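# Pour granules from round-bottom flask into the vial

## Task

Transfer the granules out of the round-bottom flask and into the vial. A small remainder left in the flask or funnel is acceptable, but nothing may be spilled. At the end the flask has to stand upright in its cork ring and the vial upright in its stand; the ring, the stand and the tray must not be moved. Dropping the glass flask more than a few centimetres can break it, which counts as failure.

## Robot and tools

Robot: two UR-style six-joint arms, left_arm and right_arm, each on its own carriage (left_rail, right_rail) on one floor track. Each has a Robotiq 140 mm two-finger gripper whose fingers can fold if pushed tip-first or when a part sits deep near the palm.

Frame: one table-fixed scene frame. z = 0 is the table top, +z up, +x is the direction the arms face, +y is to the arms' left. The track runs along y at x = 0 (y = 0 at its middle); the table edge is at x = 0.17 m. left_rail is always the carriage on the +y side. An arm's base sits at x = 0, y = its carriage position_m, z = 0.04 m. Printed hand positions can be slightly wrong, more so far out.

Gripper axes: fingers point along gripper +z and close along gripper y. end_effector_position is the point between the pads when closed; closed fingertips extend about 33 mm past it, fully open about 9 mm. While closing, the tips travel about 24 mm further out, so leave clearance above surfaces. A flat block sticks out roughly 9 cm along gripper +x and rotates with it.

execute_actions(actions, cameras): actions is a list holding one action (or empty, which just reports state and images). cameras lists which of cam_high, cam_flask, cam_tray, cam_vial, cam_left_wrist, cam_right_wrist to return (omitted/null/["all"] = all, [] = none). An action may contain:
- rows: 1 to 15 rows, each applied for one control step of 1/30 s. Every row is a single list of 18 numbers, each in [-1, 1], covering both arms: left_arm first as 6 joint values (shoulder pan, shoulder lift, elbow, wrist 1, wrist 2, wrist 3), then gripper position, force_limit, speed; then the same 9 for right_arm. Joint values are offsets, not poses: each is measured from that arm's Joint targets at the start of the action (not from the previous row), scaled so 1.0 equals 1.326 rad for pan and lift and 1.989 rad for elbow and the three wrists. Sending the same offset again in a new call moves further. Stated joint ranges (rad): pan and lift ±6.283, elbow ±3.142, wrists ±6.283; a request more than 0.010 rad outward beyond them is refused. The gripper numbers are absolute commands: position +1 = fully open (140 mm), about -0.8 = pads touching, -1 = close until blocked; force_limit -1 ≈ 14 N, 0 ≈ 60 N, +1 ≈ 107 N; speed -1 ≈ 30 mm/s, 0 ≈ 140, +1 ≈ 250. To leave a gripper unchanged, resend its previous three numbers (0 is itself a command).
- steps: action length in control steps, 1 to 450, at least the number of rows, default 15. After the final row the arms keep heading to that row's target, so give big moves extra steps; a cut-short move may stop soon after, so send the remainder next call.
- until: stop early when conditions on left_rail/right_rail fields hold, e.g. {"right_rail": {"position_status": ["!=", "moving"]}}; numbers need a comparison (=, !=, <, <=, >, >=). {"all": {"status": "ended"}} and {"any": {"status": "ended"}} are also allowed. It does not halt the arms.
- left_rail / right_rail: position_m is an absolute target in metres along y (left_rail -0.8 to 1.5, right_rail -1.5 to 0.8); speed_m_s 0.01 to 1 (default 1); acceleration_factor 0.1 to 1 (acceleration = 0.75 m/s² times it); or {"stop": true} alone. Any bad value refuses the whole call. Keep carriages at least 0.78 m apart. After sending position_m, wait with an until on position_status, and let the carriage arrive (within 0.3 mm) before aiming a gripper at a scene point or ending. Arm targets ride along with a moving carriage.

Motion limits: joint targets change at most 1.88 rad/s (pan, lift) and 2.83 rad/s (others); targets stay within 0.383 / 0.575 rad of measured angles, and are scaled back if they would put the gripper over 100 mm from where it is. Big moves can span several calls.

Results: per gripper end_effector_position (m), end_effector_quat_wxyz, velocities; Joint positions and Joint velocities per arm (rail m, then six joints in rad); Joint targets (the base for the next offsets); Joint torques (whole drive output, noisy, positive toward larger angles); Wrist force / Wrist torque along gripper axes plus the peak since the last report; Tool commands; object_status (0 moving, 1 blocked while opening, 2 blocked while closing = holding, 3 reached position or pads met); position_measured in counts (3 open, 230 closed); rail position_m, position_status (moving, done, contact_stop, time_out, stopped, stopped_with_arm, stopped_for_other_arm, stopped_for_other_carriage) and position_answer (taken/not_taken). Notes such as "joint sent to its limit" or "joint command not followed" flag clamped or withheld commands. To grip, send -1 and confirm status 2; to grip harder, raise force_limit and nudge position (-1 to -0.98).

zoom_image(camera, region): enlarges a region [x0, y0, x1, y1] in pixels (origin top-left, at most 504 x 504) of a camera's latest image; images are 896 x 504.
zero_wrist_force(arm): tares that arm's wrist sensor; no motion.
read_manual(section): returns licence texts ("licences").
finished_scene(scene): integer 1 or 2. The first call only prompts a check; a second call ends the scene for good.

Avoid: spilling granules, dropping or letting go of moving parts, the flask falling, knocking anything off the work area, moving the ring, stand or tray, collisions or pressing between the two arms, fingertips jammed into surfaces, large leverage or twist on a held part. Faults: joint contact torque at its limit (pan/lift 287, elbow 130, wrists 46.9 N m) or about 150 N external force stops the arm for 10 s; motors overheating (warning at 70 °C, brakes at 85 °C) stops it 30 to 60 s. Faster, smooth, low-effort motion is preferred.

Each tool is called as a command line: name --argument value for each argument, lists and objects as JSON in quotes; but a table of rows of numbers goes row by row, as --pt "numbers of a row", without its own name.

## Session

Scene 1 is done. I'll look at scene 2's initial state.

execute_actions --actions '[]'

Scene clock: 0.00 s.
left_arm: end_effector_position=(+0.6290, +1.1759, +0.1760) position_measured=3 object_status=3 end_effector_quat_wxyz=(+0.000, +0.000, +1.000, +0.000) end_effector_velocity=(+0.000, +0.001, +0.000) end_effector_angular_velocity=(+0.001, -0.001, +0.001) | right_arm: end_effector_position=(+0.6290, -1.2021, +0.1760) position_measured=3 object_status=3 end_effector_quat_wxyz=(+0.000, +0.000, +1.000, +0.000) end_effector_velocity=(-0.001, +0.001, -0.001) end_effector_angular_velocity=(+0.000, +0.002, +0.001)
Joint positions: left_arm=[1.176 -0.281 -1.556 2.144 -2.158 -1.571 -0.281] | right_arm=[-1.202 -0.281 -1.556 2.144 -2.158 -1.571 -0.281]
Joint velocities: left_arm=[0 0.001 0 0 -0.001 0.001 0] | right_arm=[0 0.001 0.001 0 0.001 0 0]
Joint torques (N m): no reading
Wrist force (N): no reading
Wrist torque (N m): no reading
Wrist force, peak (N): no reading
Joint targets: left_arm=[1.176 -0.281 -1.556 2.144 -2.158 -1.571 -0.280] | right_arm=[-1.202 -0.280 -1.556 2.144 -2.158 -1.571 -0.280]
Tool commands: left_gripper/position=+1.0 left_gripper/force_limit=+1.0 left_gripper/speed=+1.0 right_gripper/position=+1.0 right_gripper/force_limit=+1.0 right_gripper/speed=+1.0
left_rail: position_m=1.176 position_status=done
right_rail: position_m=-1.202 position_status=done

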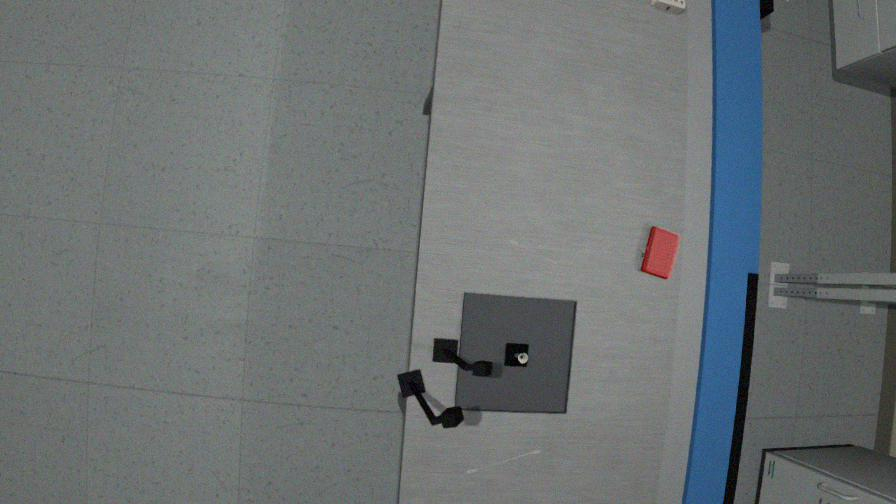

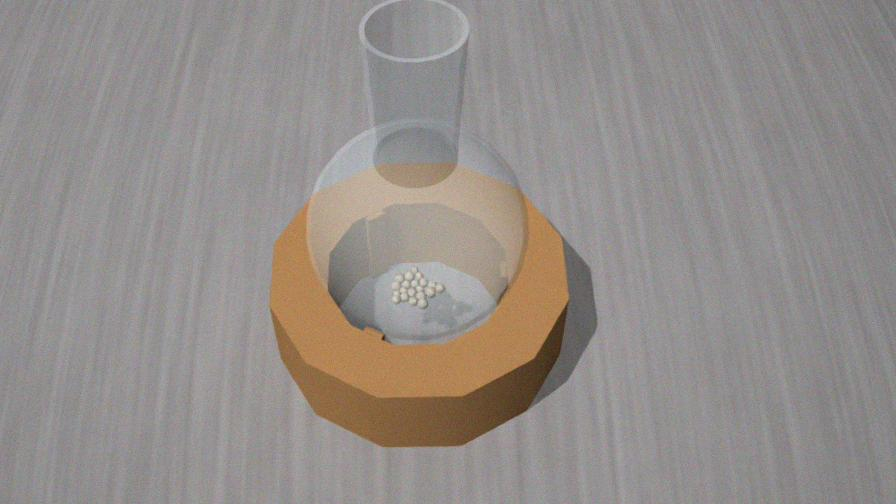

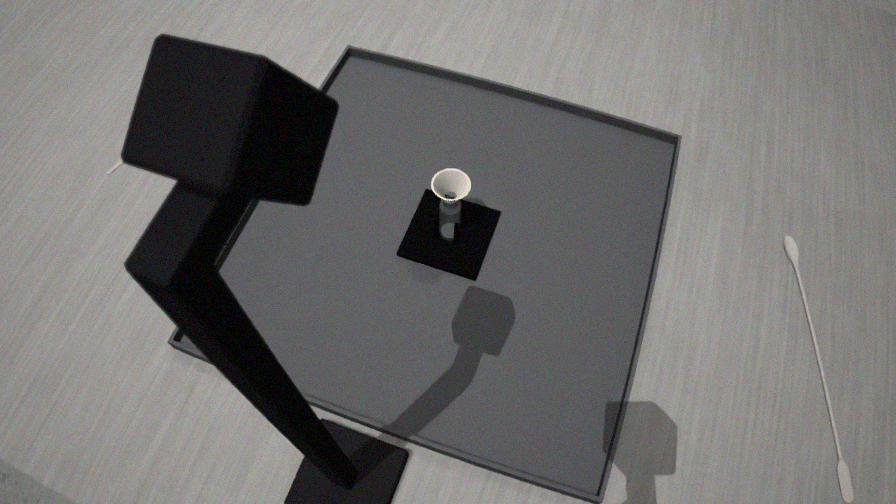

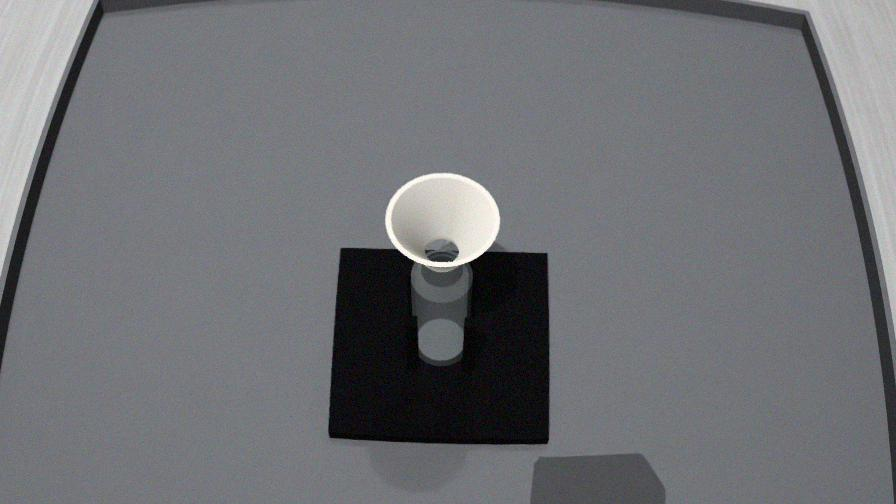

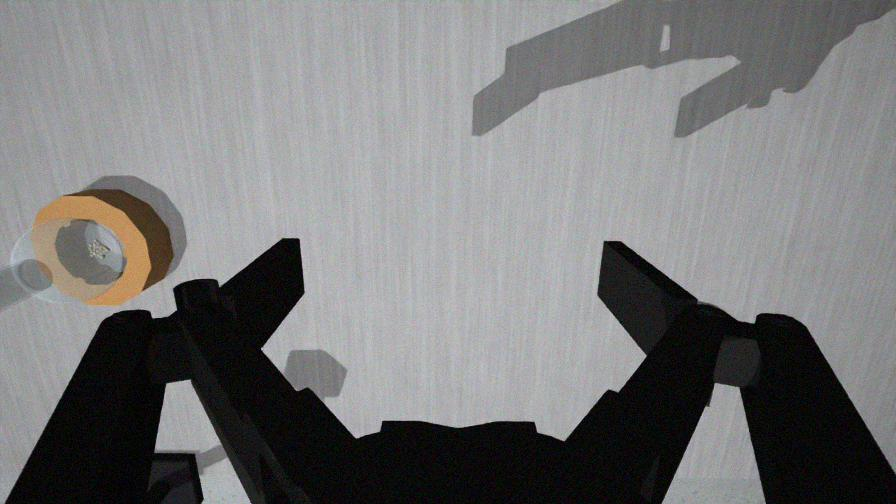

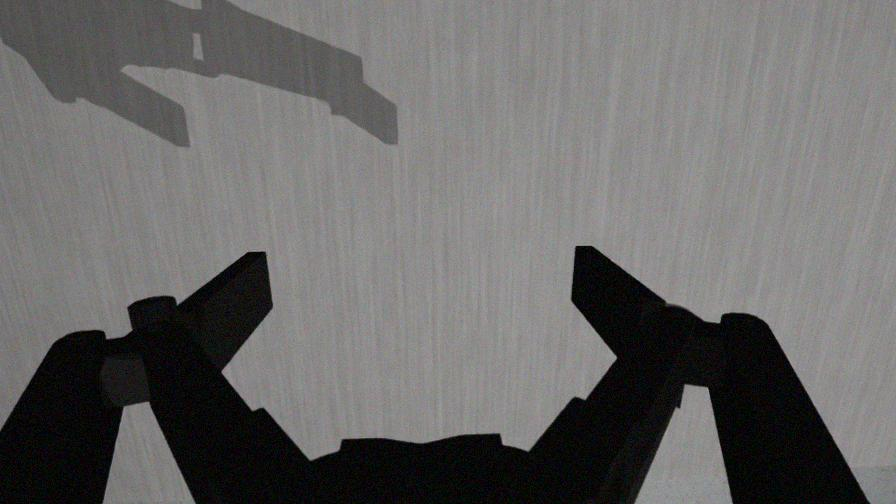

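zoom_image --camera "cam_left_wrist" --region '[0, 160, 220, 330]'

zoom_image --camera "cam_high" --region '[445, 280, 595, 430]'

zoom_image --camera "cam_flask" --region '[340, 220, 500, 350]'

Scaled by 2.291 from the camera's 896x504 image, which has a finer 1280x720 frame.

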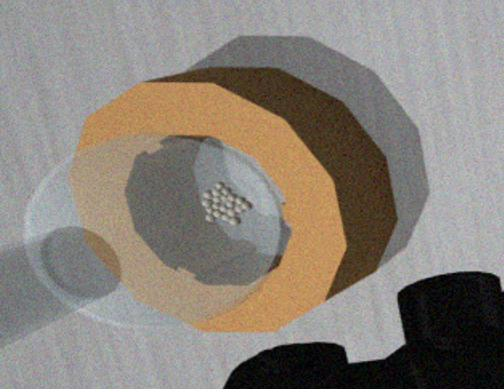

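Scaled by 3.360 from the camera's 896x504 image, which has a finer 1280x720 frame.

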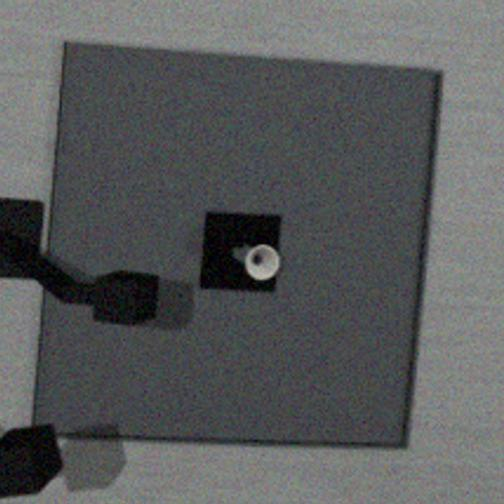

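Scaled by 3.150 from the camera's 896x504 image, which has a finer 1280x720 frame.

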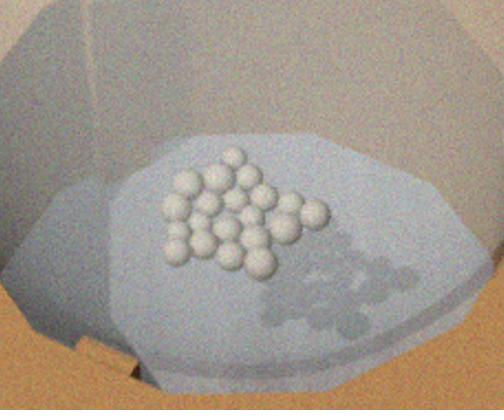

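execute_actions --actions '[{"left_rail": {"position_m": 0.9}, "rows": [[0,-0.0013,-0.0008,0.0044,0.01,0.0009,-0.2,0,0, 0,0,0,0,0,0,1,1,1],[0,-0.0048,-0.0032,0.0167,0.0384,0.0034,-0.2,0,0, 0,0,0,0,0,0,1,1,1],[0,-0.0103,-0.0069,0.0357,0.0822,0.0073,-0.2,0,0, 0,0,0,0,0,0,1,1,1],[0,-0.0175,-0.0116,0.0602,0.1386,0.0124,-0.2,0,0, 0,0,0,0,0,0,1,1,1],[0,-0.0258,-0.0172,0.0889,0.2048,0.0183,-0.2,0,0, 0,0,0,0,0,0,1,1,1],[0,-0.035,-0.0234,0.1207,0.2781,0.0249,-0.2,0,0, 0,0,0,0,0,0,1,1,1],[0,-0.0448,-0.0299,0.1544,0.3555,0.0318,-0.2,0,0, 0,0,0,0,0,0,1,1,1],[0,-0.0547,-0.0365,0.1887,0.4345,0.0388,-0.2,0,0, 0,0,0,0,0,0,1,1,1],[0,-0.0645,-0.043,0.2223,0.5119,0.0457,-0.2,0,0, 0,0,0,0,0,0,1,1,1],[0,-0.0737,-0.0492,0.2541,0.5852,0.0523,-0.2,0,0, 0,0,0,0,0,0,1,1,1],[0,-0.082,-0.0548,0.2828,0.6514,0.0582,-0.2,0,0, 0,0,0,0,0,0,1,1,1],[0,-0.0892,-0.0595,0.3073,0.7078,0.0633,-0.2,0,0, 0,0,0,0,0,0,1,1,1],[0,-0.0947,-0.0632,0.3263,0.7516,0.0672,-0.2,0,0, 0,0,0,0,0,0,1,1,1],[0,-0.0982,-0.0656,0.3386,0.78,0.0697,-0.2,0,0, 0,0,0,0,0,0,1,1,1],[0,-0.0995,-0.0664,0.343,0.79,0.0706,-0.2,0,0, 0,0,0,0,0,0,1,1,1]], "steps": 24}]' --cameras '["cam_left_wrist", "cam_high"]'

Scene clock: 249.40 s.
left_arm: end_effector_position=(+0.6380, +1.2037, +0.4245) position_measured=154 object_status=3 end_effector_quat_wxyz=(-0.038, +0.136, +0.847, +0.512) end_effector_velocity=(+0.000, +0.000, +0.001) end_effector_angular_velocity=(+0.004, +0.003, -0.002) | right_arm: end_effector_position=(+0.6290, -1.2021, +0.1760) position_measured=3 object_status=3 end_effector_quat_wxyz=(+0.000, +0.000, +1.000, +0.000) end_effector_velocity=(+0.000, +0.001, +0.000) end_effector_angular_velocity=(+0.000, +0.001, +0.001)
Joint positions: left_arm=[0.9 -0.281 -1.668 2.032 -1.588 -0.528 -0.162] | right_arm=[-1.202 -0.281 -1.556 2.144 -2.158 -1.571 -0.281]
Joint velocities: left_arm=[0 0 0 0 0.002 0.003 0.003] | right_arm=[0 0.001 -0.001 0 0.001 0 0]
Joint torques (N m): left_arm=[0.11 -52.09 -55.44 -1.21 5.34 2.89] | right_arm=[0.05 -45.96 -41.04 -4.04 0.27 0.57]
Wrist force (N): left_arm=[-0.2 -0.5 1.0] | right_arm=[0.1 0.1 0.0]
Wrist torque (N m): left_arm=[-0.03 0.02 -0.04] | right_arm=[0.03 -0.02 0.00]
Wrist force, peak (N): left_arm=[-0.3 -2.1 2.2] | right_arm=[0.9 -0.2 0.3]
Joint targets: left_arm=[0.900 -0.281 -1.668 2.032 -1.588 -0.527 -0.162] | right_arm=[-1.202 -0.280 -1.556 2.144 -2.158 -1.571 -0.280]
left_rail: position_m=0.900 position_status=done
right_rail: position_m=-1.202 position_status=done
Images, in order (width x height): cam_high 896x504, cam_left_wrist 896x504.

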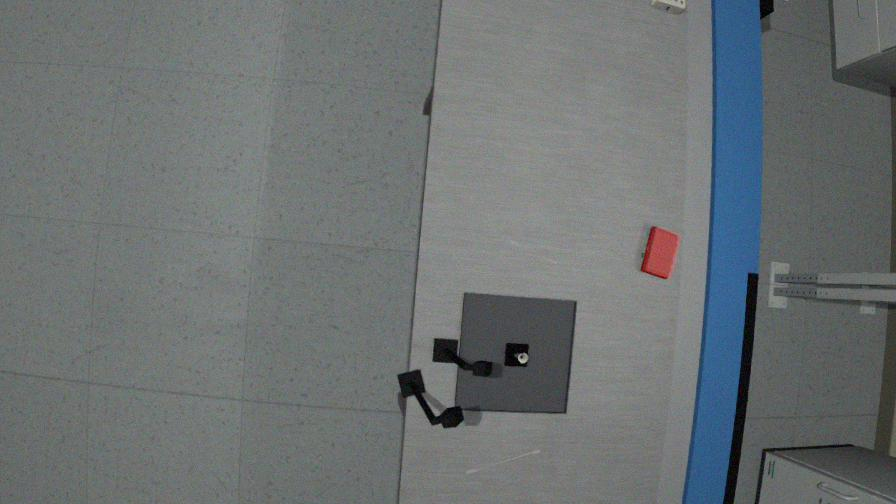

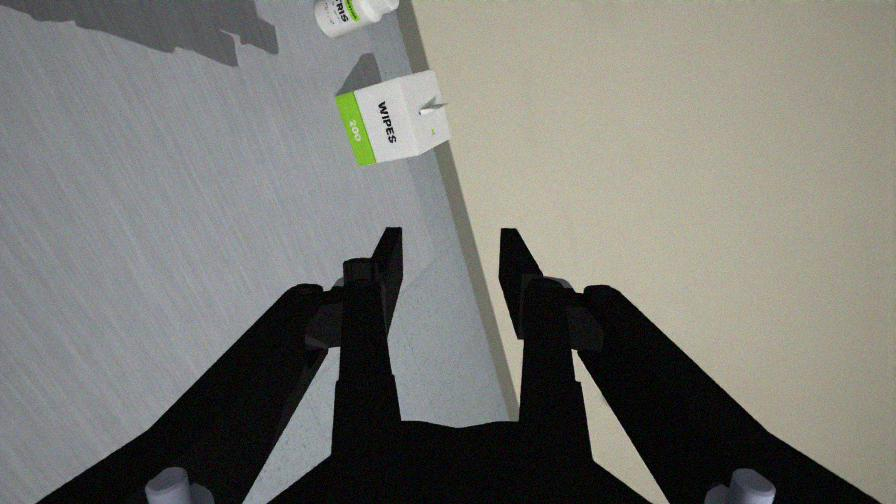

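execute_actions --actions '[{"rows": [[0,-0.0002,-0.0001,0.0026,0.0067,0.0005,-0.2,0,0, 0,0,0,0,0,0,1,1,1],[0,-0.0007,-0.0005,0.0098,0.0257,0.002,-0.2,0,0, 0,0,0,0,0,0,1,1,1],[0,-0.0016,-0.0011,0.0209,0.0549,0.0042,-0.2,0,0, 0,0,0,0,0,0,1,1,1],[0,-0.0026,-0.0018,0.0353,0.0926,0.0071,-0.2,0,0, 0,0,0,0,0,0,1,1,1],[0,-0.0039,-0.0026,0.0521,0.1369,0.0106,-0.2,0,0, 0,0,0,0,0,0,1,1,1],[0,-0.0053,-0.0036,0.0708,0.1858,0.0143,-0.2,0,0, 0,0,0,0,0,0,1,1,1],[0,-0.0068,-0.0045,0.0905,0.2376,0.0183,-0.2,0,0, 0,0,0,0,0,0,1,1,1],[0,-0.0083,-0.0056,0.1106,0.2903,0.0224,-0.2,0,0, 0,0,0,0,0,0,1,1,1],[0,-0.0098,-0.0065,0.1303,0.3421,0.0264,-0.2,0,0, 0,0,0,0,0,0,1,1,1],[0,-0.0112,-0.0075,0.149,0.391,0.0301,-0.2,0,0, 0,0,0,0,0,0,1,1,1],[0,-0.0125,-0.0083,0.1658,0.4353,0.0336,-0.2,0,0, 0,0,0,0,0,0,1,1,1],[0,-0.0135,-0.009,0.1802,0.473,0.0365,-0.2,0,0, 0,0,0,0,0,0,1,1,1],[0,-0.0144,-0.0096,0.1913,0.5022,0.0387,-0.2,0,0, 0,0,0,0,0,0,1,1,1],[0,-0.0149,-0.01,0.1985,0.5212,0.0402,-0.2,0,0, 0,0,0,0,0,0,1,1,1],[0,-0.0151,-0.0101,0.2011,0.5279,0.0407,-0.2,0,0, 0,0,0,0,0,0,1,1,1]], "steps": 24}]' --cameras '[]'

Scene clock: 277.60 s.
left_arm: end_effector_position=(+0.7754, +1.1651, +0.6981) position_measured=154 object_status=3 end_effector_quat_wxyz=(-0.024, +0.345, +0.438, +0.830) end_effector_velocity=(+0.000, -0.001, +0.001) end_effector_angular_velocity=(+0.002, +0.000, -0.002) | right_arm: end_effector_position=(+0.6290, -1.2021, +0.1760) position_measured=3 object_status=3 end_effector_quat_wxyz=(+0.000, +0.000, +1.000, +0.000) end_effector_velocity=(-0.001, -0.001, +0.000) end_effector_angular_velocity=(+0.000, +0.001, -0.002)
Joint positions: left_arm=[0.9 -0.281 -1.688 2.012 -1.188 0.522 -0.081] | right_arm=[-1.202 -0.281 -1.556 2.144 -2.158 -1.571 -0.281]
Joint velocities: left_arm=[0 0 0 0 0.001 0.003 0] | right_arm=[0 -0.001 0 0 0.001 0 0]
Joint torques (N m): left_arm=[-0.13 -52.2 -55.69 -3.27 5.73 3.09] | right_arm=[0.3 -42.05 -40.49 -4.78 0.07 0.92]
Wrist force (N): left_arm=[-0.5 -1.0 1.5] | right_arm=[0.2 0.0 0.3]
Wrist torque (N m): left_arm=[0.04 -0.04 -0.12] | right_arm=[0.00 -0.04 0.00]
Wrist force, peak (N): left_arm=[-0.4 -2.9 1.7] | right_arm=[0.7 0.1 0.6]
Joint targets: left_arm=[0.900 -0.281 -1.688 2.012 -1.188 0.522 -0.081] | right_arm=[-1.202 -0.280 -1.556 2.144 -2.158 -1.571 -0.280]
left_rail: position_m=0.900 position_status=done
right_rail: position_m=-1.202 position_status=done
No camera images: "cameras" was empty.

execute_actions --actions '[{"rows": [[0,0.0001,0,0.0025,0.0067,0.0005,-0.2,0,0, 0,0,0,0,0,0,1,1,1],[0,0.0004,0,0.0096,0.0256,0.002,-0.2,0,0, 0,0,0,0,0,0,1,1,1],[0,0.0008,0,0.0206,0.0548,0.0042,-0.2,0,0, 0,0,0,0,0,0,1,1,1],[0,0.0013,0,0.0347,0.0925,0.0071,-0.2,0,0, 0,0,0,0,0,0,1,1,1],[0,0.0019,0,0.0514,0.1368,0.0106,-0.2,0,0, 0,0,0,0,0,0,1,1,1],[0,0.0026,0.0028,0.0697,0.1856,0.0143,-0.2,0,0, 0,0,0,0,0,0,1,1,1],[0,0.0034,0.0104,0.0891,0.2373,0.0183,-0.2,0,0, 0,0,0,0,0,0,1,1,1],[0,0.0041,0.0216,0.109,0.2901,0.0224,-0.2,0,0, 0,0,0,0,0,0,1,1,1],[0,0.0049,0.0352,0.1284,0.3418,0.0264,-0.2,0,0, 0,0,0,0,0,0,1,1,1],[0,0.0056,0.05,0.1467,0.3907,0.0301,-0.2,0,0, 0,0,0,0,0,0,1,1,1],[0,0.0062,0.0648,0.1634,0.4349,0.0336,-0.2,0,0, 0,0,0,0,0,0,1,1,1],[0,0.0067,0.0784,0.1775,0.4726,0.0365,-0.2,0,0, 0,0,0,0,0,0,1,1,1],[0,0.0071,0.0896,0.1885,0.5018,0.0387,-0.2,0,0, 0,0,0,0,0,0,1,1,1],[0,0.0074,0.0972,0.1956,0.5207,0.0402,-0.2,0,0, 0,0,0,0,0,0,1,1,1],[0,0.0075,0.1,0.1981,0.5274,0.0407,-0.2,0,0, 0,0,0,0,0,0,1,1,1]], "steps": 24}]' --cameras '["cam_left_wrist"]'

Scene clock: 291.90 s.
left_arm: end_effector_position=(+0.8110, +0.8625, +0.5249) position_measured=154 object_status=3 end_effector_quat_wxyz=(+0.101, +0.596, -0.066, +0.794) end_effector_velocity=(-0.001, -0.001, -0.001) end_effector_angular_velocity=(+0.003, +0.001, -0.002) | right_arm: end_effector_position=(+0.6290, -1.2021, +0.1760) position_measured=3 object_status=3 end_effector_quat_wxyz=(+0.000, +0.000, +1.000, +0.000) end_effector_velocity=(+0.000, -0.001, +0.000) end_effector_angular_velocity=(-0.001, +0.001, -0.001)
Joint positions: left_arm=[0.9 -0.281 -1.678 2.201 -0.809 1.529 -0.003] | right_arm=[-1.202 -0.281 -1.556 2.144 -2.158 -1.571 -0.281]
Joint velocities: left_arm=[0 0 0 0.001 0.001 0.003 0.002] | right_arm=[0 -0.001 0 0 0 -0.001 0]
Joint torques (N m): left_arm=[2.25 -22.38 -30.68 -2.34 3.54 3.06] | right_arm=[1.57 -44.34 -42.9 -4.48 -0.07 0.51]
Wrist force (N): left_arm=[-1.4 -1.2 1.2] | right_arm=[0.3 -0.2 0.2]
Wrist torque (N m): left_arm=[-0.02 0.13 -0.14] | right_arm=[-0.05 -0.06 0.00]
Wrist force, peak (N): left_arm=[0.9 -0.4 3.8] | right_arm=[0.4 0.4 0.6]
Joint targets: left_arm=[0.900 -0.281 -1.678 2.202 -0.808 1.529 -0.003] | right_arm=[-1.202 -0.280 -1.556 2.144 -2.158 -1.571 -0.280]
left_rail: position_m=0.900 position_status=done
right_rail: position_m=-1.202 position_status=done
Images, in order (width x height): cam_left_wrist 896x504.

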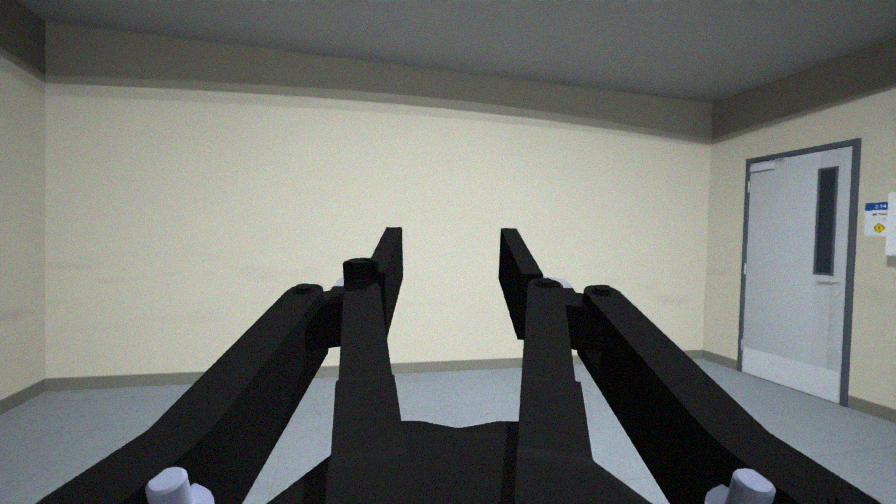

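execute_actions --actions '[{"rows": [[0,0,0.0031,0.0001,0.0003,0,-0.2,0,0, 0,0,0,0,0,0,1,1,1],[0,0,0.0117,0.0003,0.001,0.0001,-0.2,0,0, 0,0,0,0,0,0,1,1,1],[0,0,0.025,0.0007,0.0022,0.0002,-0.2,0,0, 0,0,0,0,0,0,1,1,1],[0,0,0.0422,0.0012,0.0037,0.0003,-0.2,0,0, 0,0,0,0,0,0,1,1,1],[0,0,0.0624,0.0018,0.0055,0.0004,-0.2,0,0, 0,0,0,0,0,0,1,1,1],[0,0,0.0848,0.0025,0.0074,0.0005,-0.2,0,0, 0,0,0,0,0,0,1,1,1],[0,0,0.1084,0.0032,0.0095,0.0007,-0.2,0,0, 0,0,0,0,0,0,1,1,1],[0,0,0.1324,0.0039,0.0116,0.0008,-0.2,0,0, 0,0,0,0,0,0,1,1,1],[0,0,0.156,0.0045,0.0137,0.001,-0.2,0,0, 0,0,0,0,0,0,1,1,1],[0,0,0.1784,0.0052,0.0156,0.0011,-0.2,0,0, 0,0,0,0,0,0,1,1,1],[0,0,0.1986,0.0058,0.0174,0.0012,-0.2,0,0, 0,0,0,0,0,0,1,1,1],[0,0,0.2158,0.0063,0.0189,0.0013,-0.2,0,0, 0,0,0,0,0,0,1,1,1],[0,0,0.2291,0.0067,0.0201,0.0014,-0.2,0,0, 0,0,0,0,0,0,1,1,1],[0,0,0.2377,0.0069,0.0208,0.0015,-0.2,0,0, 0,0,0,0,0,0,1,1,1],[0,0,0.2408,0.007,0.0211,0.0015,-0.2,0,0, 0,0,0,0,0,0,1,1,1]], "steps": 26}]' --cameras '["cam_left_wrist", "cam_flask"]'

zoom_image --camera "cam_left_wrist" --region '[348, 150, 558, 350]'

Scene clock: 308.10 s.
left_arm: end_effector_position=(+0.5776, +0.9148, +0.1609) position_measured=154 object_status=3 end_effector_quat_wxyz=(+0.088, +0.769, -0.109, +0.624) end_effector_velocity=(-0.003, +0.001, -0.003) end_effector_angular_velocity=(+0.000, +0.005, +0.000) | right_arm: end_effector_position=(+0.6290, -1.2021, +0.1760) position_measured=3 object_status=3 end_effector_quat_wxyz=(+0.000, +0.000, +1.000, +0.000) end_effector_velocity=(+0.000, -0.001, -0.001) end_effector_angular_velocity=(+0.000, +0.001, -0.001)
Joint positions: left_arm=[0.9 -0.28 -1.678 2.68 -0.795 1.571 0] | right_arm=[-1.202 -0.281 -1.556 2.144 -2.158 -1.571 -0.281]
Joint velocities: left_arm=[0 0 0 0.005 0 0 -0.001] | right_arm=[0 -0.002 0.003 0 -0.001 0 0]
Joint torques (N m): left_arm=[1.77 -28.73 -15.54 -0.3 3.06 2.81] | right_arm=[2.88 -45.08 -41.4 -4.46 0.46 0.98]
Wrist force (N): left_arm=[-1.1 -0.9 1.3] | right_arm=[0.2 0.2 0.3]
Wrist torque (N m): left_arm=[-0.03 0.18 -0.07] | right_arm=[0.03 -0.05 0.00]
Wrist force, peak (N): left_arm=[3.0 -1.3 5.8] | right_arm=[0.7 0.3 0.5]
Joint targets: left_arm=[0.900 -0.281 -1.678 2.680 -0.795 1.571 0.000] | right_arm=[-1.202 -0.280 -1.556 2.144 -2.158 -1.571 -0.280]
left_rail: position_m=0.900 position_status=done
right_rail: position_m=-1.202 position_status=done
Images, in order (width x height): cam_flask 896x504, cam_left_wrist 896x504.

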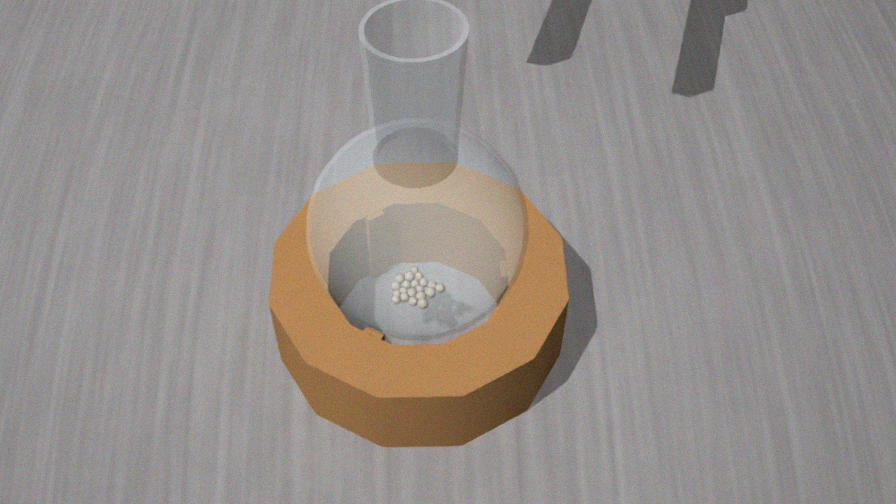

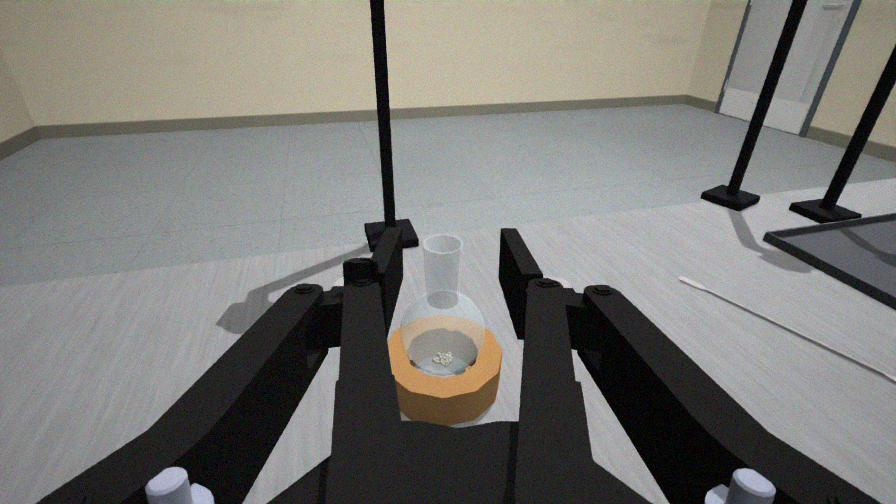

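Scaled by 2.400 from the camera's 896x504 image, which has a finer 1280x720 frame.

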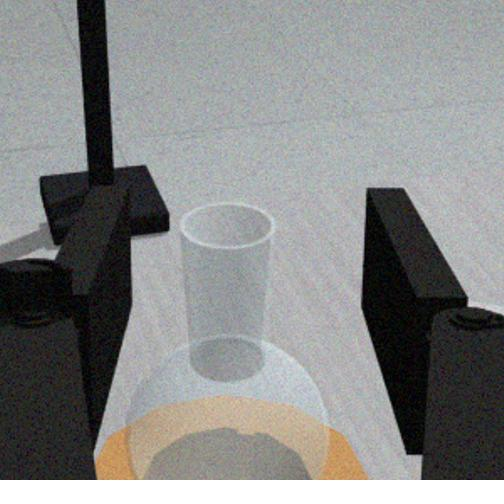

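execute_actions --actions '[{"left_rail": {"position_m": 0.9059}, "rows": [[0,0.003,-0.0006,-0.0013,0,0,-0.2,0,0, 0,0,0,0,0,0,1,1,1],[0,0.0111,-0.0024,-0.0049,0,0,-0.2,0,0, 0,0,0,0,0,0,1,1,1],[0,0.023,-0.0049,-0.0103,0,0,-0.2,0,0, 0,0,0,0,0,0,1,1,1],[0,0.0374,-0.008,-0.0167,0,0,-0.2,0,0, 0,0,0,0,0,0,1,1,1],[0,0.0532,-0.0114,-0.0238,0,0,-0.2,0,0, 0,0,0,0,0,0,1,1,1],[0,0.0689,-0.0148,-0.0308,0,0,-0.2,0,0, 0,0,0,0,0,0,1,1,1],[0,0.0833,-0.0179,-0.0373,0,0,-0.2,0,0, 0,0,0,0,0,0,1,1,1],[0,0.0953,-0.0205,-0.0426,0,0,-0.2,0,0, 0,0,0,0,0,0,1,1,1],[0,0.1033,-0.0222,-0.0462,0,0,-0.2,0,0, 0,0,0,0,0,0,1,1,1],[0,0.1063,-0.0228,-0.0476,0,0,-0.2,0,0, 0,0,0,0,0,0,1,1,1]], "steps": 18}]' --cameras '["cam_left_wrist", "cam_flask"]'

zoom_image --camera "cam_left_wrist" --region '[348, 150, 558, 350]'

Scene clock: 377.03 s.
left_arm: end_effector_position=(+0.6143, +0.9101, +0.1365) position_measured=154 object_status=3 end_effector_quat_wxyz=(+0.088, +0.769, -0.109, +0.623) end_effector_velocity=(+0.001, +0.000, -0.001) end_effector_angular_velocity=(-0.001, +0.000, +0.001) | right_arm: end_effector_position=(+0.6290, -1.2021, +0.1760) position_measured=3 object_status=3 end_effector_quat_wxyz=(+0.000, +0.000, +1.000, +0.000) end_effector_velocity=(+0.000, -0.001, +0.000) end_effector_angular_velocity=(+0.000, +0.000, -0.001)
Joint positions: left_arm=[0.906 -0.281 -1.538 2.635 -0.889 1.571 0] | right_arm=[-1.202 -0.281 -1.556 2.144 -2.158 -1.571 -0.281]
Joint velocities: left_arm=[0 0 0.003 -0.001 -0.002 0 -0.001] | right_arm=[0 -0.001 0.001 0 -0.001 0 0]
Joint torques (N m): left_arm=[1.81 -11.55 -32.05 -4.13 2.35 2.98] | right_arm=[2.24 -47.41 -41.71 -4.5 0.32 1.02]
Wrist force (N): left_arm=[-1.5 -0.9 1.4] | right_arm=[0.3 0.0 0.3]
Wrist torque (N m): left_arm=[-0.01 0.25 -0.07] | right_arm=[0.01 -0.06 0.00]
Wrist force, peak (N): left_arm=[-1.8 -0.9 2.6] | right_arm=[0.7 0.1 0.4]
Joint targets: left_arm=[0.906 -0.281 -1.537 2.635 -0.889 1.571 0.000] | right_arm=[-1.202 -0.280 -1.556 2.144 -2.158 -1.571 -0.280]
left_rail: position_m=0.906 position_status=done
right_rail: position_m=-1.202 position_status=done
Images, in order (width x height): cam_flask 896x504, cam_left_wrist 896x504.

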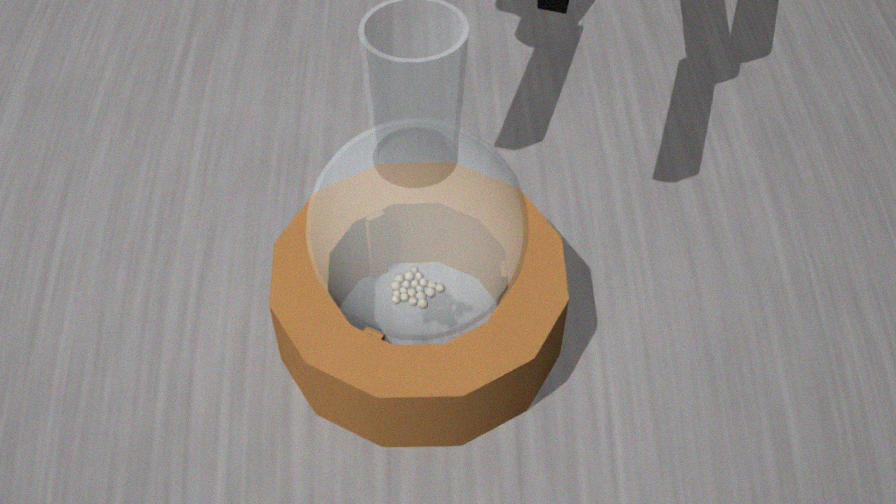

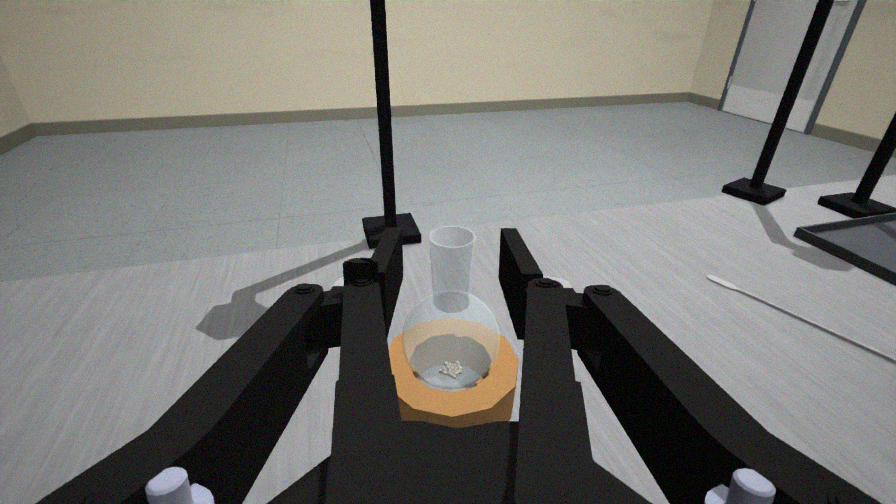

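Scaled by 2.400 from the camera's 896x504 image, which has a finer 1280x720 frame.

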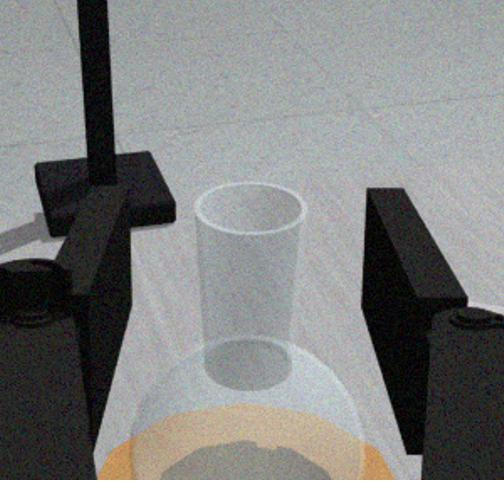

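execute_actions --actions '[{"rows": [[0,0.003,-0.0006,-0.0013,0,0,-0.2,0,0, 0,0,0,0,0,0,1,1,1],[0,0.0111,-0.0024,-0.005,0,0,-0.2,0,0, 0,0,0,0,0,0,1,1,1],[0,0.023,-0.005,-0.0103,0,0,-0.2,0,0, 0,0,0,0,0,0,1,1,1],[0,0.0374,-0.0081,-0.0168,0,0,-0.2,0,0, 0,0,0,0,0,0,1,1,1],[0,0.0531,-0.0115,-0.0239,0,0,-0.2,0,0, 0,0,0,0,0,0,1,1,1],[0,0.0689,-0.0149,-0.031,0,0,-0.2,0,0, 0,0,0,0,0,0,1,1,1],[0,0.0833,-0.0181,-0.0375,0,0,-0.2,0,0, 0,0,0,0,0,0,1,1,1],[0,0.0952,-0.0206,-0.0429,0,0,-0.2,0,0, 0,0,0,0,0,0,1,1,1],[0,0.1033,-0.0224,-0.0465,0,0,-0.2,0,0, 0,0,0,0,0,0,1,1,1],[0,0.1063,-0.023,-0.0478,0,0,-0.2,0,0, 0,0,0,0,0,0,1,1,1]], "steps": 20}]' --cameras '["cam_left_wrist", "cam_flask"]'

zoom_image --camera "cam_left_wrist" --region '[348, 150, 558, 350]'

Scene clock: 401.90 s.
left_arm: end_effector_position=(+0.6492, +0.9000, +0.1051) position_measured=154 object_status=3 end_effector_quat_wxyz=(+0.088, +0.769, -0.109, +0.623) end_effector_velocity=(+0.001, +0.000, -0.001) end_effector_angular_velocity=(-0.002, +0.000, +0.000) | right_arm: end_effector_position=(+0.6290, -1.2021, +0.1760) position_measured=3 object_status=3 end_effector_quat_wxyz=(+0.000, +0.000, +1.000, +0.000) end_effector_velocity=(+0.000, -0.001, +0.001) end_effector_angular_velocity=(-0.001, -0.001, -0.001)
Joint positions: left_arm=[0.906 -0.281 -1.397 2.589 -0.984 1.571 0] | right_arm=[-1.202 -0.281 -1.556 2.144 -2.158 -1.571 -0.281]
Joint velocities: left_arm=[0 0 0.004 -0.002 -0.002 0 -0.002] | right_arm=[0 -0.002 -0.001 0 -0.001 -0.001 0]
Joint torques (N m): left_arm=[1.2 -17 -31.18 -4.18 1.35 2.93] | right_arm=[1.16 -42.68 -41.11 -4.24 0.38 0.73]
Wrist force (N): left_arm=[-1.6 -0.8 1.0] | right_arm=[0.4 0.2 0.0]
Wrist torque (N m): left_arm=[0.01 0.31 -0.05] | right_arm=[0.05 -0.09 0.00]
Wrist force, peak (N): left_arm=[-2.3 -1.0 2.1] | right_arm=[0.2 0.1 0.8]
Joint targets: left_arm=[0.906 -0.281 -1.396 2.589 -0.984 1.571 0.000] | right_arm=[-1.202 -0.280 -1.556 2.144 -2.158 -1.571 -0.280]
left_rail: position_m=0.906 position_status=done
right_rail: position_m=-1.202 position_status=done
Images, in order (width x height): cam_flask 896x504, cam_left_wrist 896x504.

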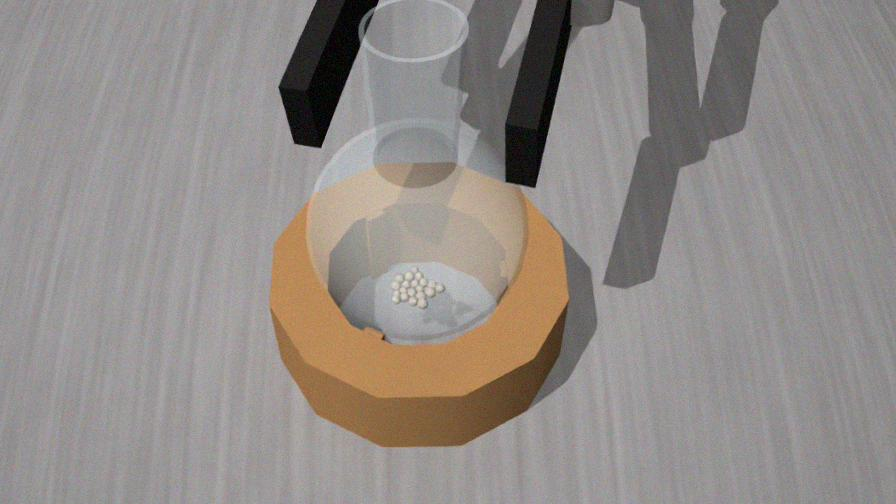

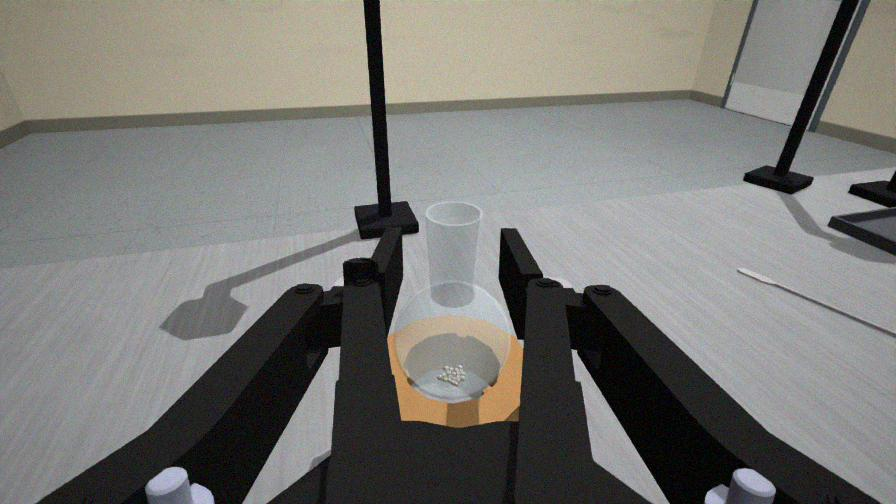

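Scaled by 2.400 from the camera's 896x504 image, which has a finer 1280x720 frame.

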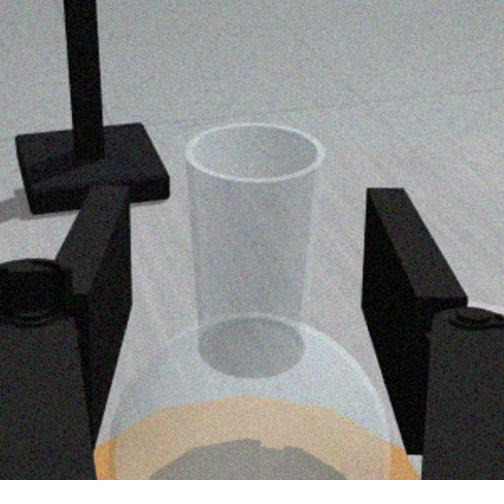

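execute_actions --actions '[{"left_rail": {"position_m": 0.9049}, "rows": [[0,0,0,0,0,0,-0.2,0,-0.7, 0,0,0,0,0,0,1,1,1],[0,0,0,0,0,0,-0.2,0,-0.7, 0,0,0,0,0,0,1,1,1],[0,0,0,0,0,0,-0.2,0,-0.7, 0,0,0,0,0,0,1,1,1],[0,0,0,0,0,0,-1,0,-0.7, 0,0,0,0,0,0,1,1,1]], "steps": 32}]' --cameras '["cam_left_wrist", "cam_flask"]'

zoom_image --camera "cam_left_wrist" --region '[348, 150, 558, 350]'

Scene clock: 420.83 s.
left_arm: end_effector_position=(+0.6493, +0.8990, +0.1050) position_measured=199 object_status=2 end_effector_quat_wxyz=(+0.088, +0.769, -0.109, +0.623) end_effector_velocity=(+0.000, +0.000, +0.000) end_effector_angular_velocity=(+0.002, +0.000, -0.001) | right_arm: end_effector_position=(+0.6290, -1.2021, +0.1760) position_measured=3 object_status=3 end_effector_quat_wxyz=(+0.000, +0.000, +1.000, +0.000) end_effector_velocity=(-0.001, +0.000, +0.000) end_effector_angular_velocity=(-0.001, +0.000, +0.001)
Joint positions: left_arm=[0.905 -0.281 -1.396 2.589 -0.984 1.571 0] | right_arm=[-1.202 -0.281 -1.556 2.144 -2.158 -1.571 -0.281]
Joint velocities: left_arm=[0 0 0 0 0 0 0.002] | right_arm=[0 0.001 -0.001 0.001 0.001 -0.002 0]
Joint torques (N m): left_arm=[1.67 -22.25 -18.7 -2.37 0.16 2.81] | right_arm=[1.64 -44.8 -42.4 -4.35 0.53 0.96]
Wrist force (N): left_arm=[-1.3 -0.8 0.6] | right_arm=[0.5 -0.2 0.2]
Wrist torque (N m): left_arm=[-0.02 0.28 -0.07] | right_arm=[-0.04 -0.10 0.00]
Wrist force, peak (N): left_arm=[-1.9 -1.2 1.2] | right_arm=[0.7 0.3 0.6]
Joint targets: left_arm=[0.905 -0.281 -1.396 2.589 -0.984 1.571 0.000] | right_arm=[-1.202 -0.280 -1.556 2.144 -2.158 -1.571 -0.280]
left_rail: position_m=0.905 position_status=done
right_rail: position_m=-1.202 position_status=done
Images, in order (width x height): cam_flask 896x504, cam_left_wrist 896x504.

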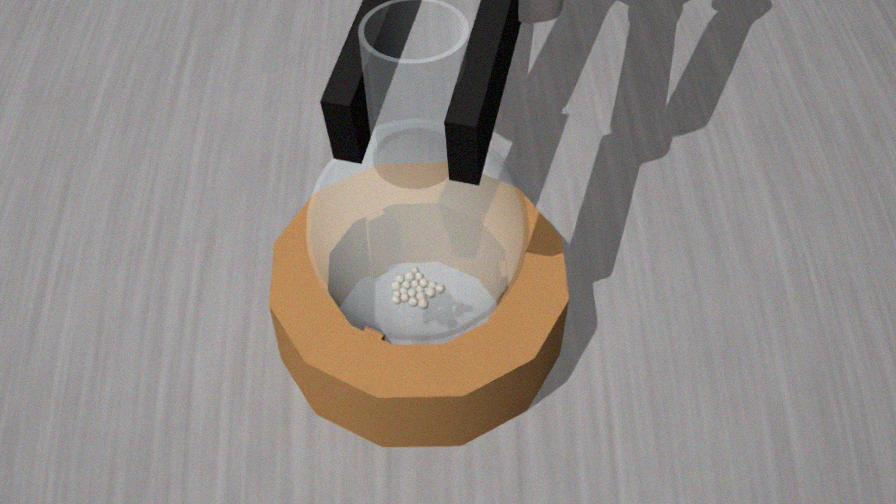

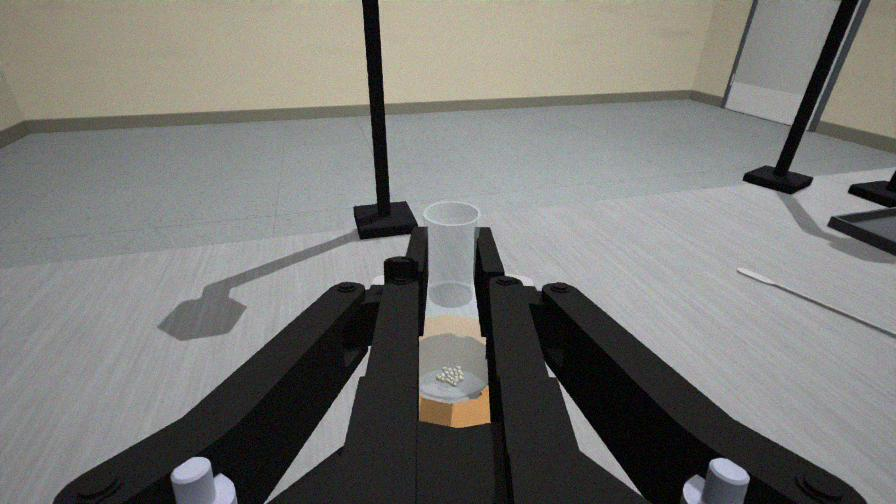

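Scaled by 2.400 from the camera's 896x504 image, which has a finer 1280x720 frame.

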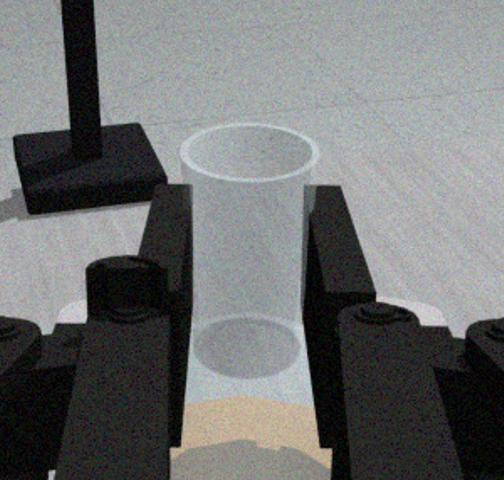

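I'll check the current state first.

execute_actions --actions '[]' --cameras '["cam_flask", "cam_left_wrist"]'

Scene clock: 459.23 s.
left_arm: end_effector_position=(+0.6493, +0.8990, +0.1050) position_measured=199 object_status=2 end_effector_quat_wxyz=(+0.088, +0.769, -0.109, +0.623) end_effector_velocity=(+0.000, +0.000, +0.000) end_effector_angular_velocity=(+0.001, +0.000, +0.000) | right_arm: end_effector_position=(+0.6290, -1.2021, +0.1760) position_measured=3 object_status=3 end_effector_quat_wxyz=(+0.000, +0.000, +1.000, +0.000) end_effector_velocity=(+0.000, +0.000, +0.001) end_effector_angular_velocity=(-0.001, -0.003, +0.000)
Joint positions: left_arm=[0.905 -0.281 -1.396 2.589 -0.984 1.571 0] | right_arm=[-1.202 -0.281 -1.556 2.144 -2.158 -1.571 -0.281]
Joint velocities: left_arm=[0 0.001 0 0 0 0.001 0.001] | right_arm=[0 0 -0.002 0 -0.001 0 0]
Joint torques (N m): left_arm=[2.08 -23.24 -11.7 -1.62 -0.41 2.81] | right_arm=[2.23 -47.43 -40.79 -3.88 0.32 1.26]
Wrist force (N): left_arm=[-1.4 -1.1 0.7] | right_arm=[0.3 0.1 -0.1]
Wrist torque (N m): left_arm=[-0.09 0.32 -0.07] | right_arm=[0.02 -0.06 0.00]
Wrist force, peak (N): left_arm=[-1.6 -1.3 0.8] | right_arm=[0.6 -0.2 0.6]
Joint targets: left_arm=[0.905 -0.281 -1.396 2.589 -0.984 1.571 0.000] | right_arm=[-1.202 -0.280 -1.556 2.144 -2.158 -1.571 -0.280]
Tool commands: left_gripper/position=-1.0 left_gripper/force_limit=+0.0 left_gripper/speed=-0.7 right_gripper/position=+1.0 right_gripper/force_limit=+1.0 right_gripper/speed=+1.0
left_rail: position_m=0.905 position_status=done
right_rail: position_m=-1.202 position_status=done
Images, in order (width x height): cam_flask 896x504, cam_left_wrist 896x504.

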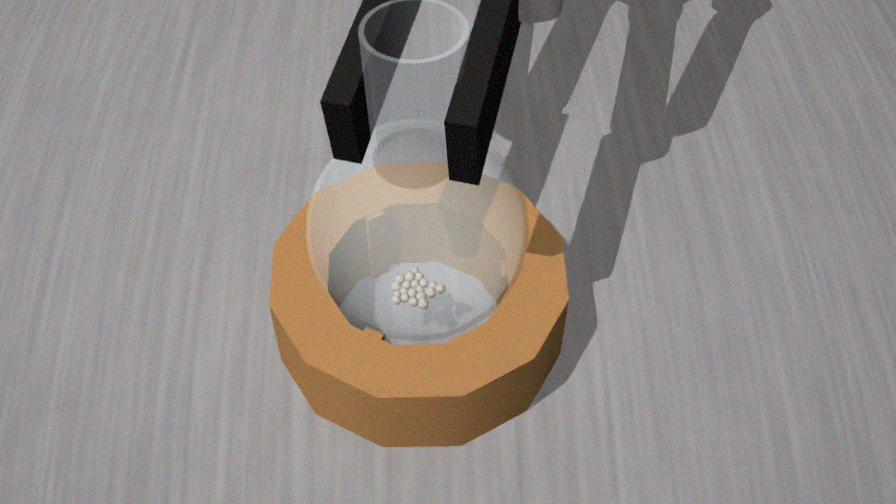

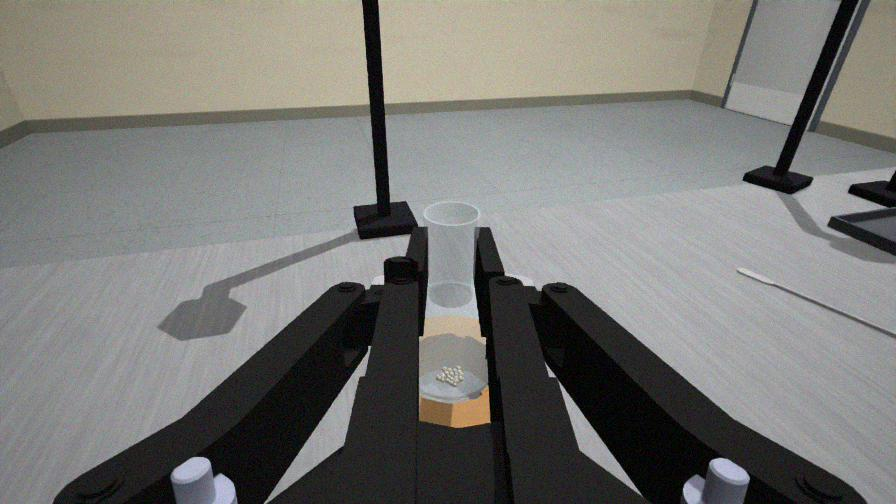

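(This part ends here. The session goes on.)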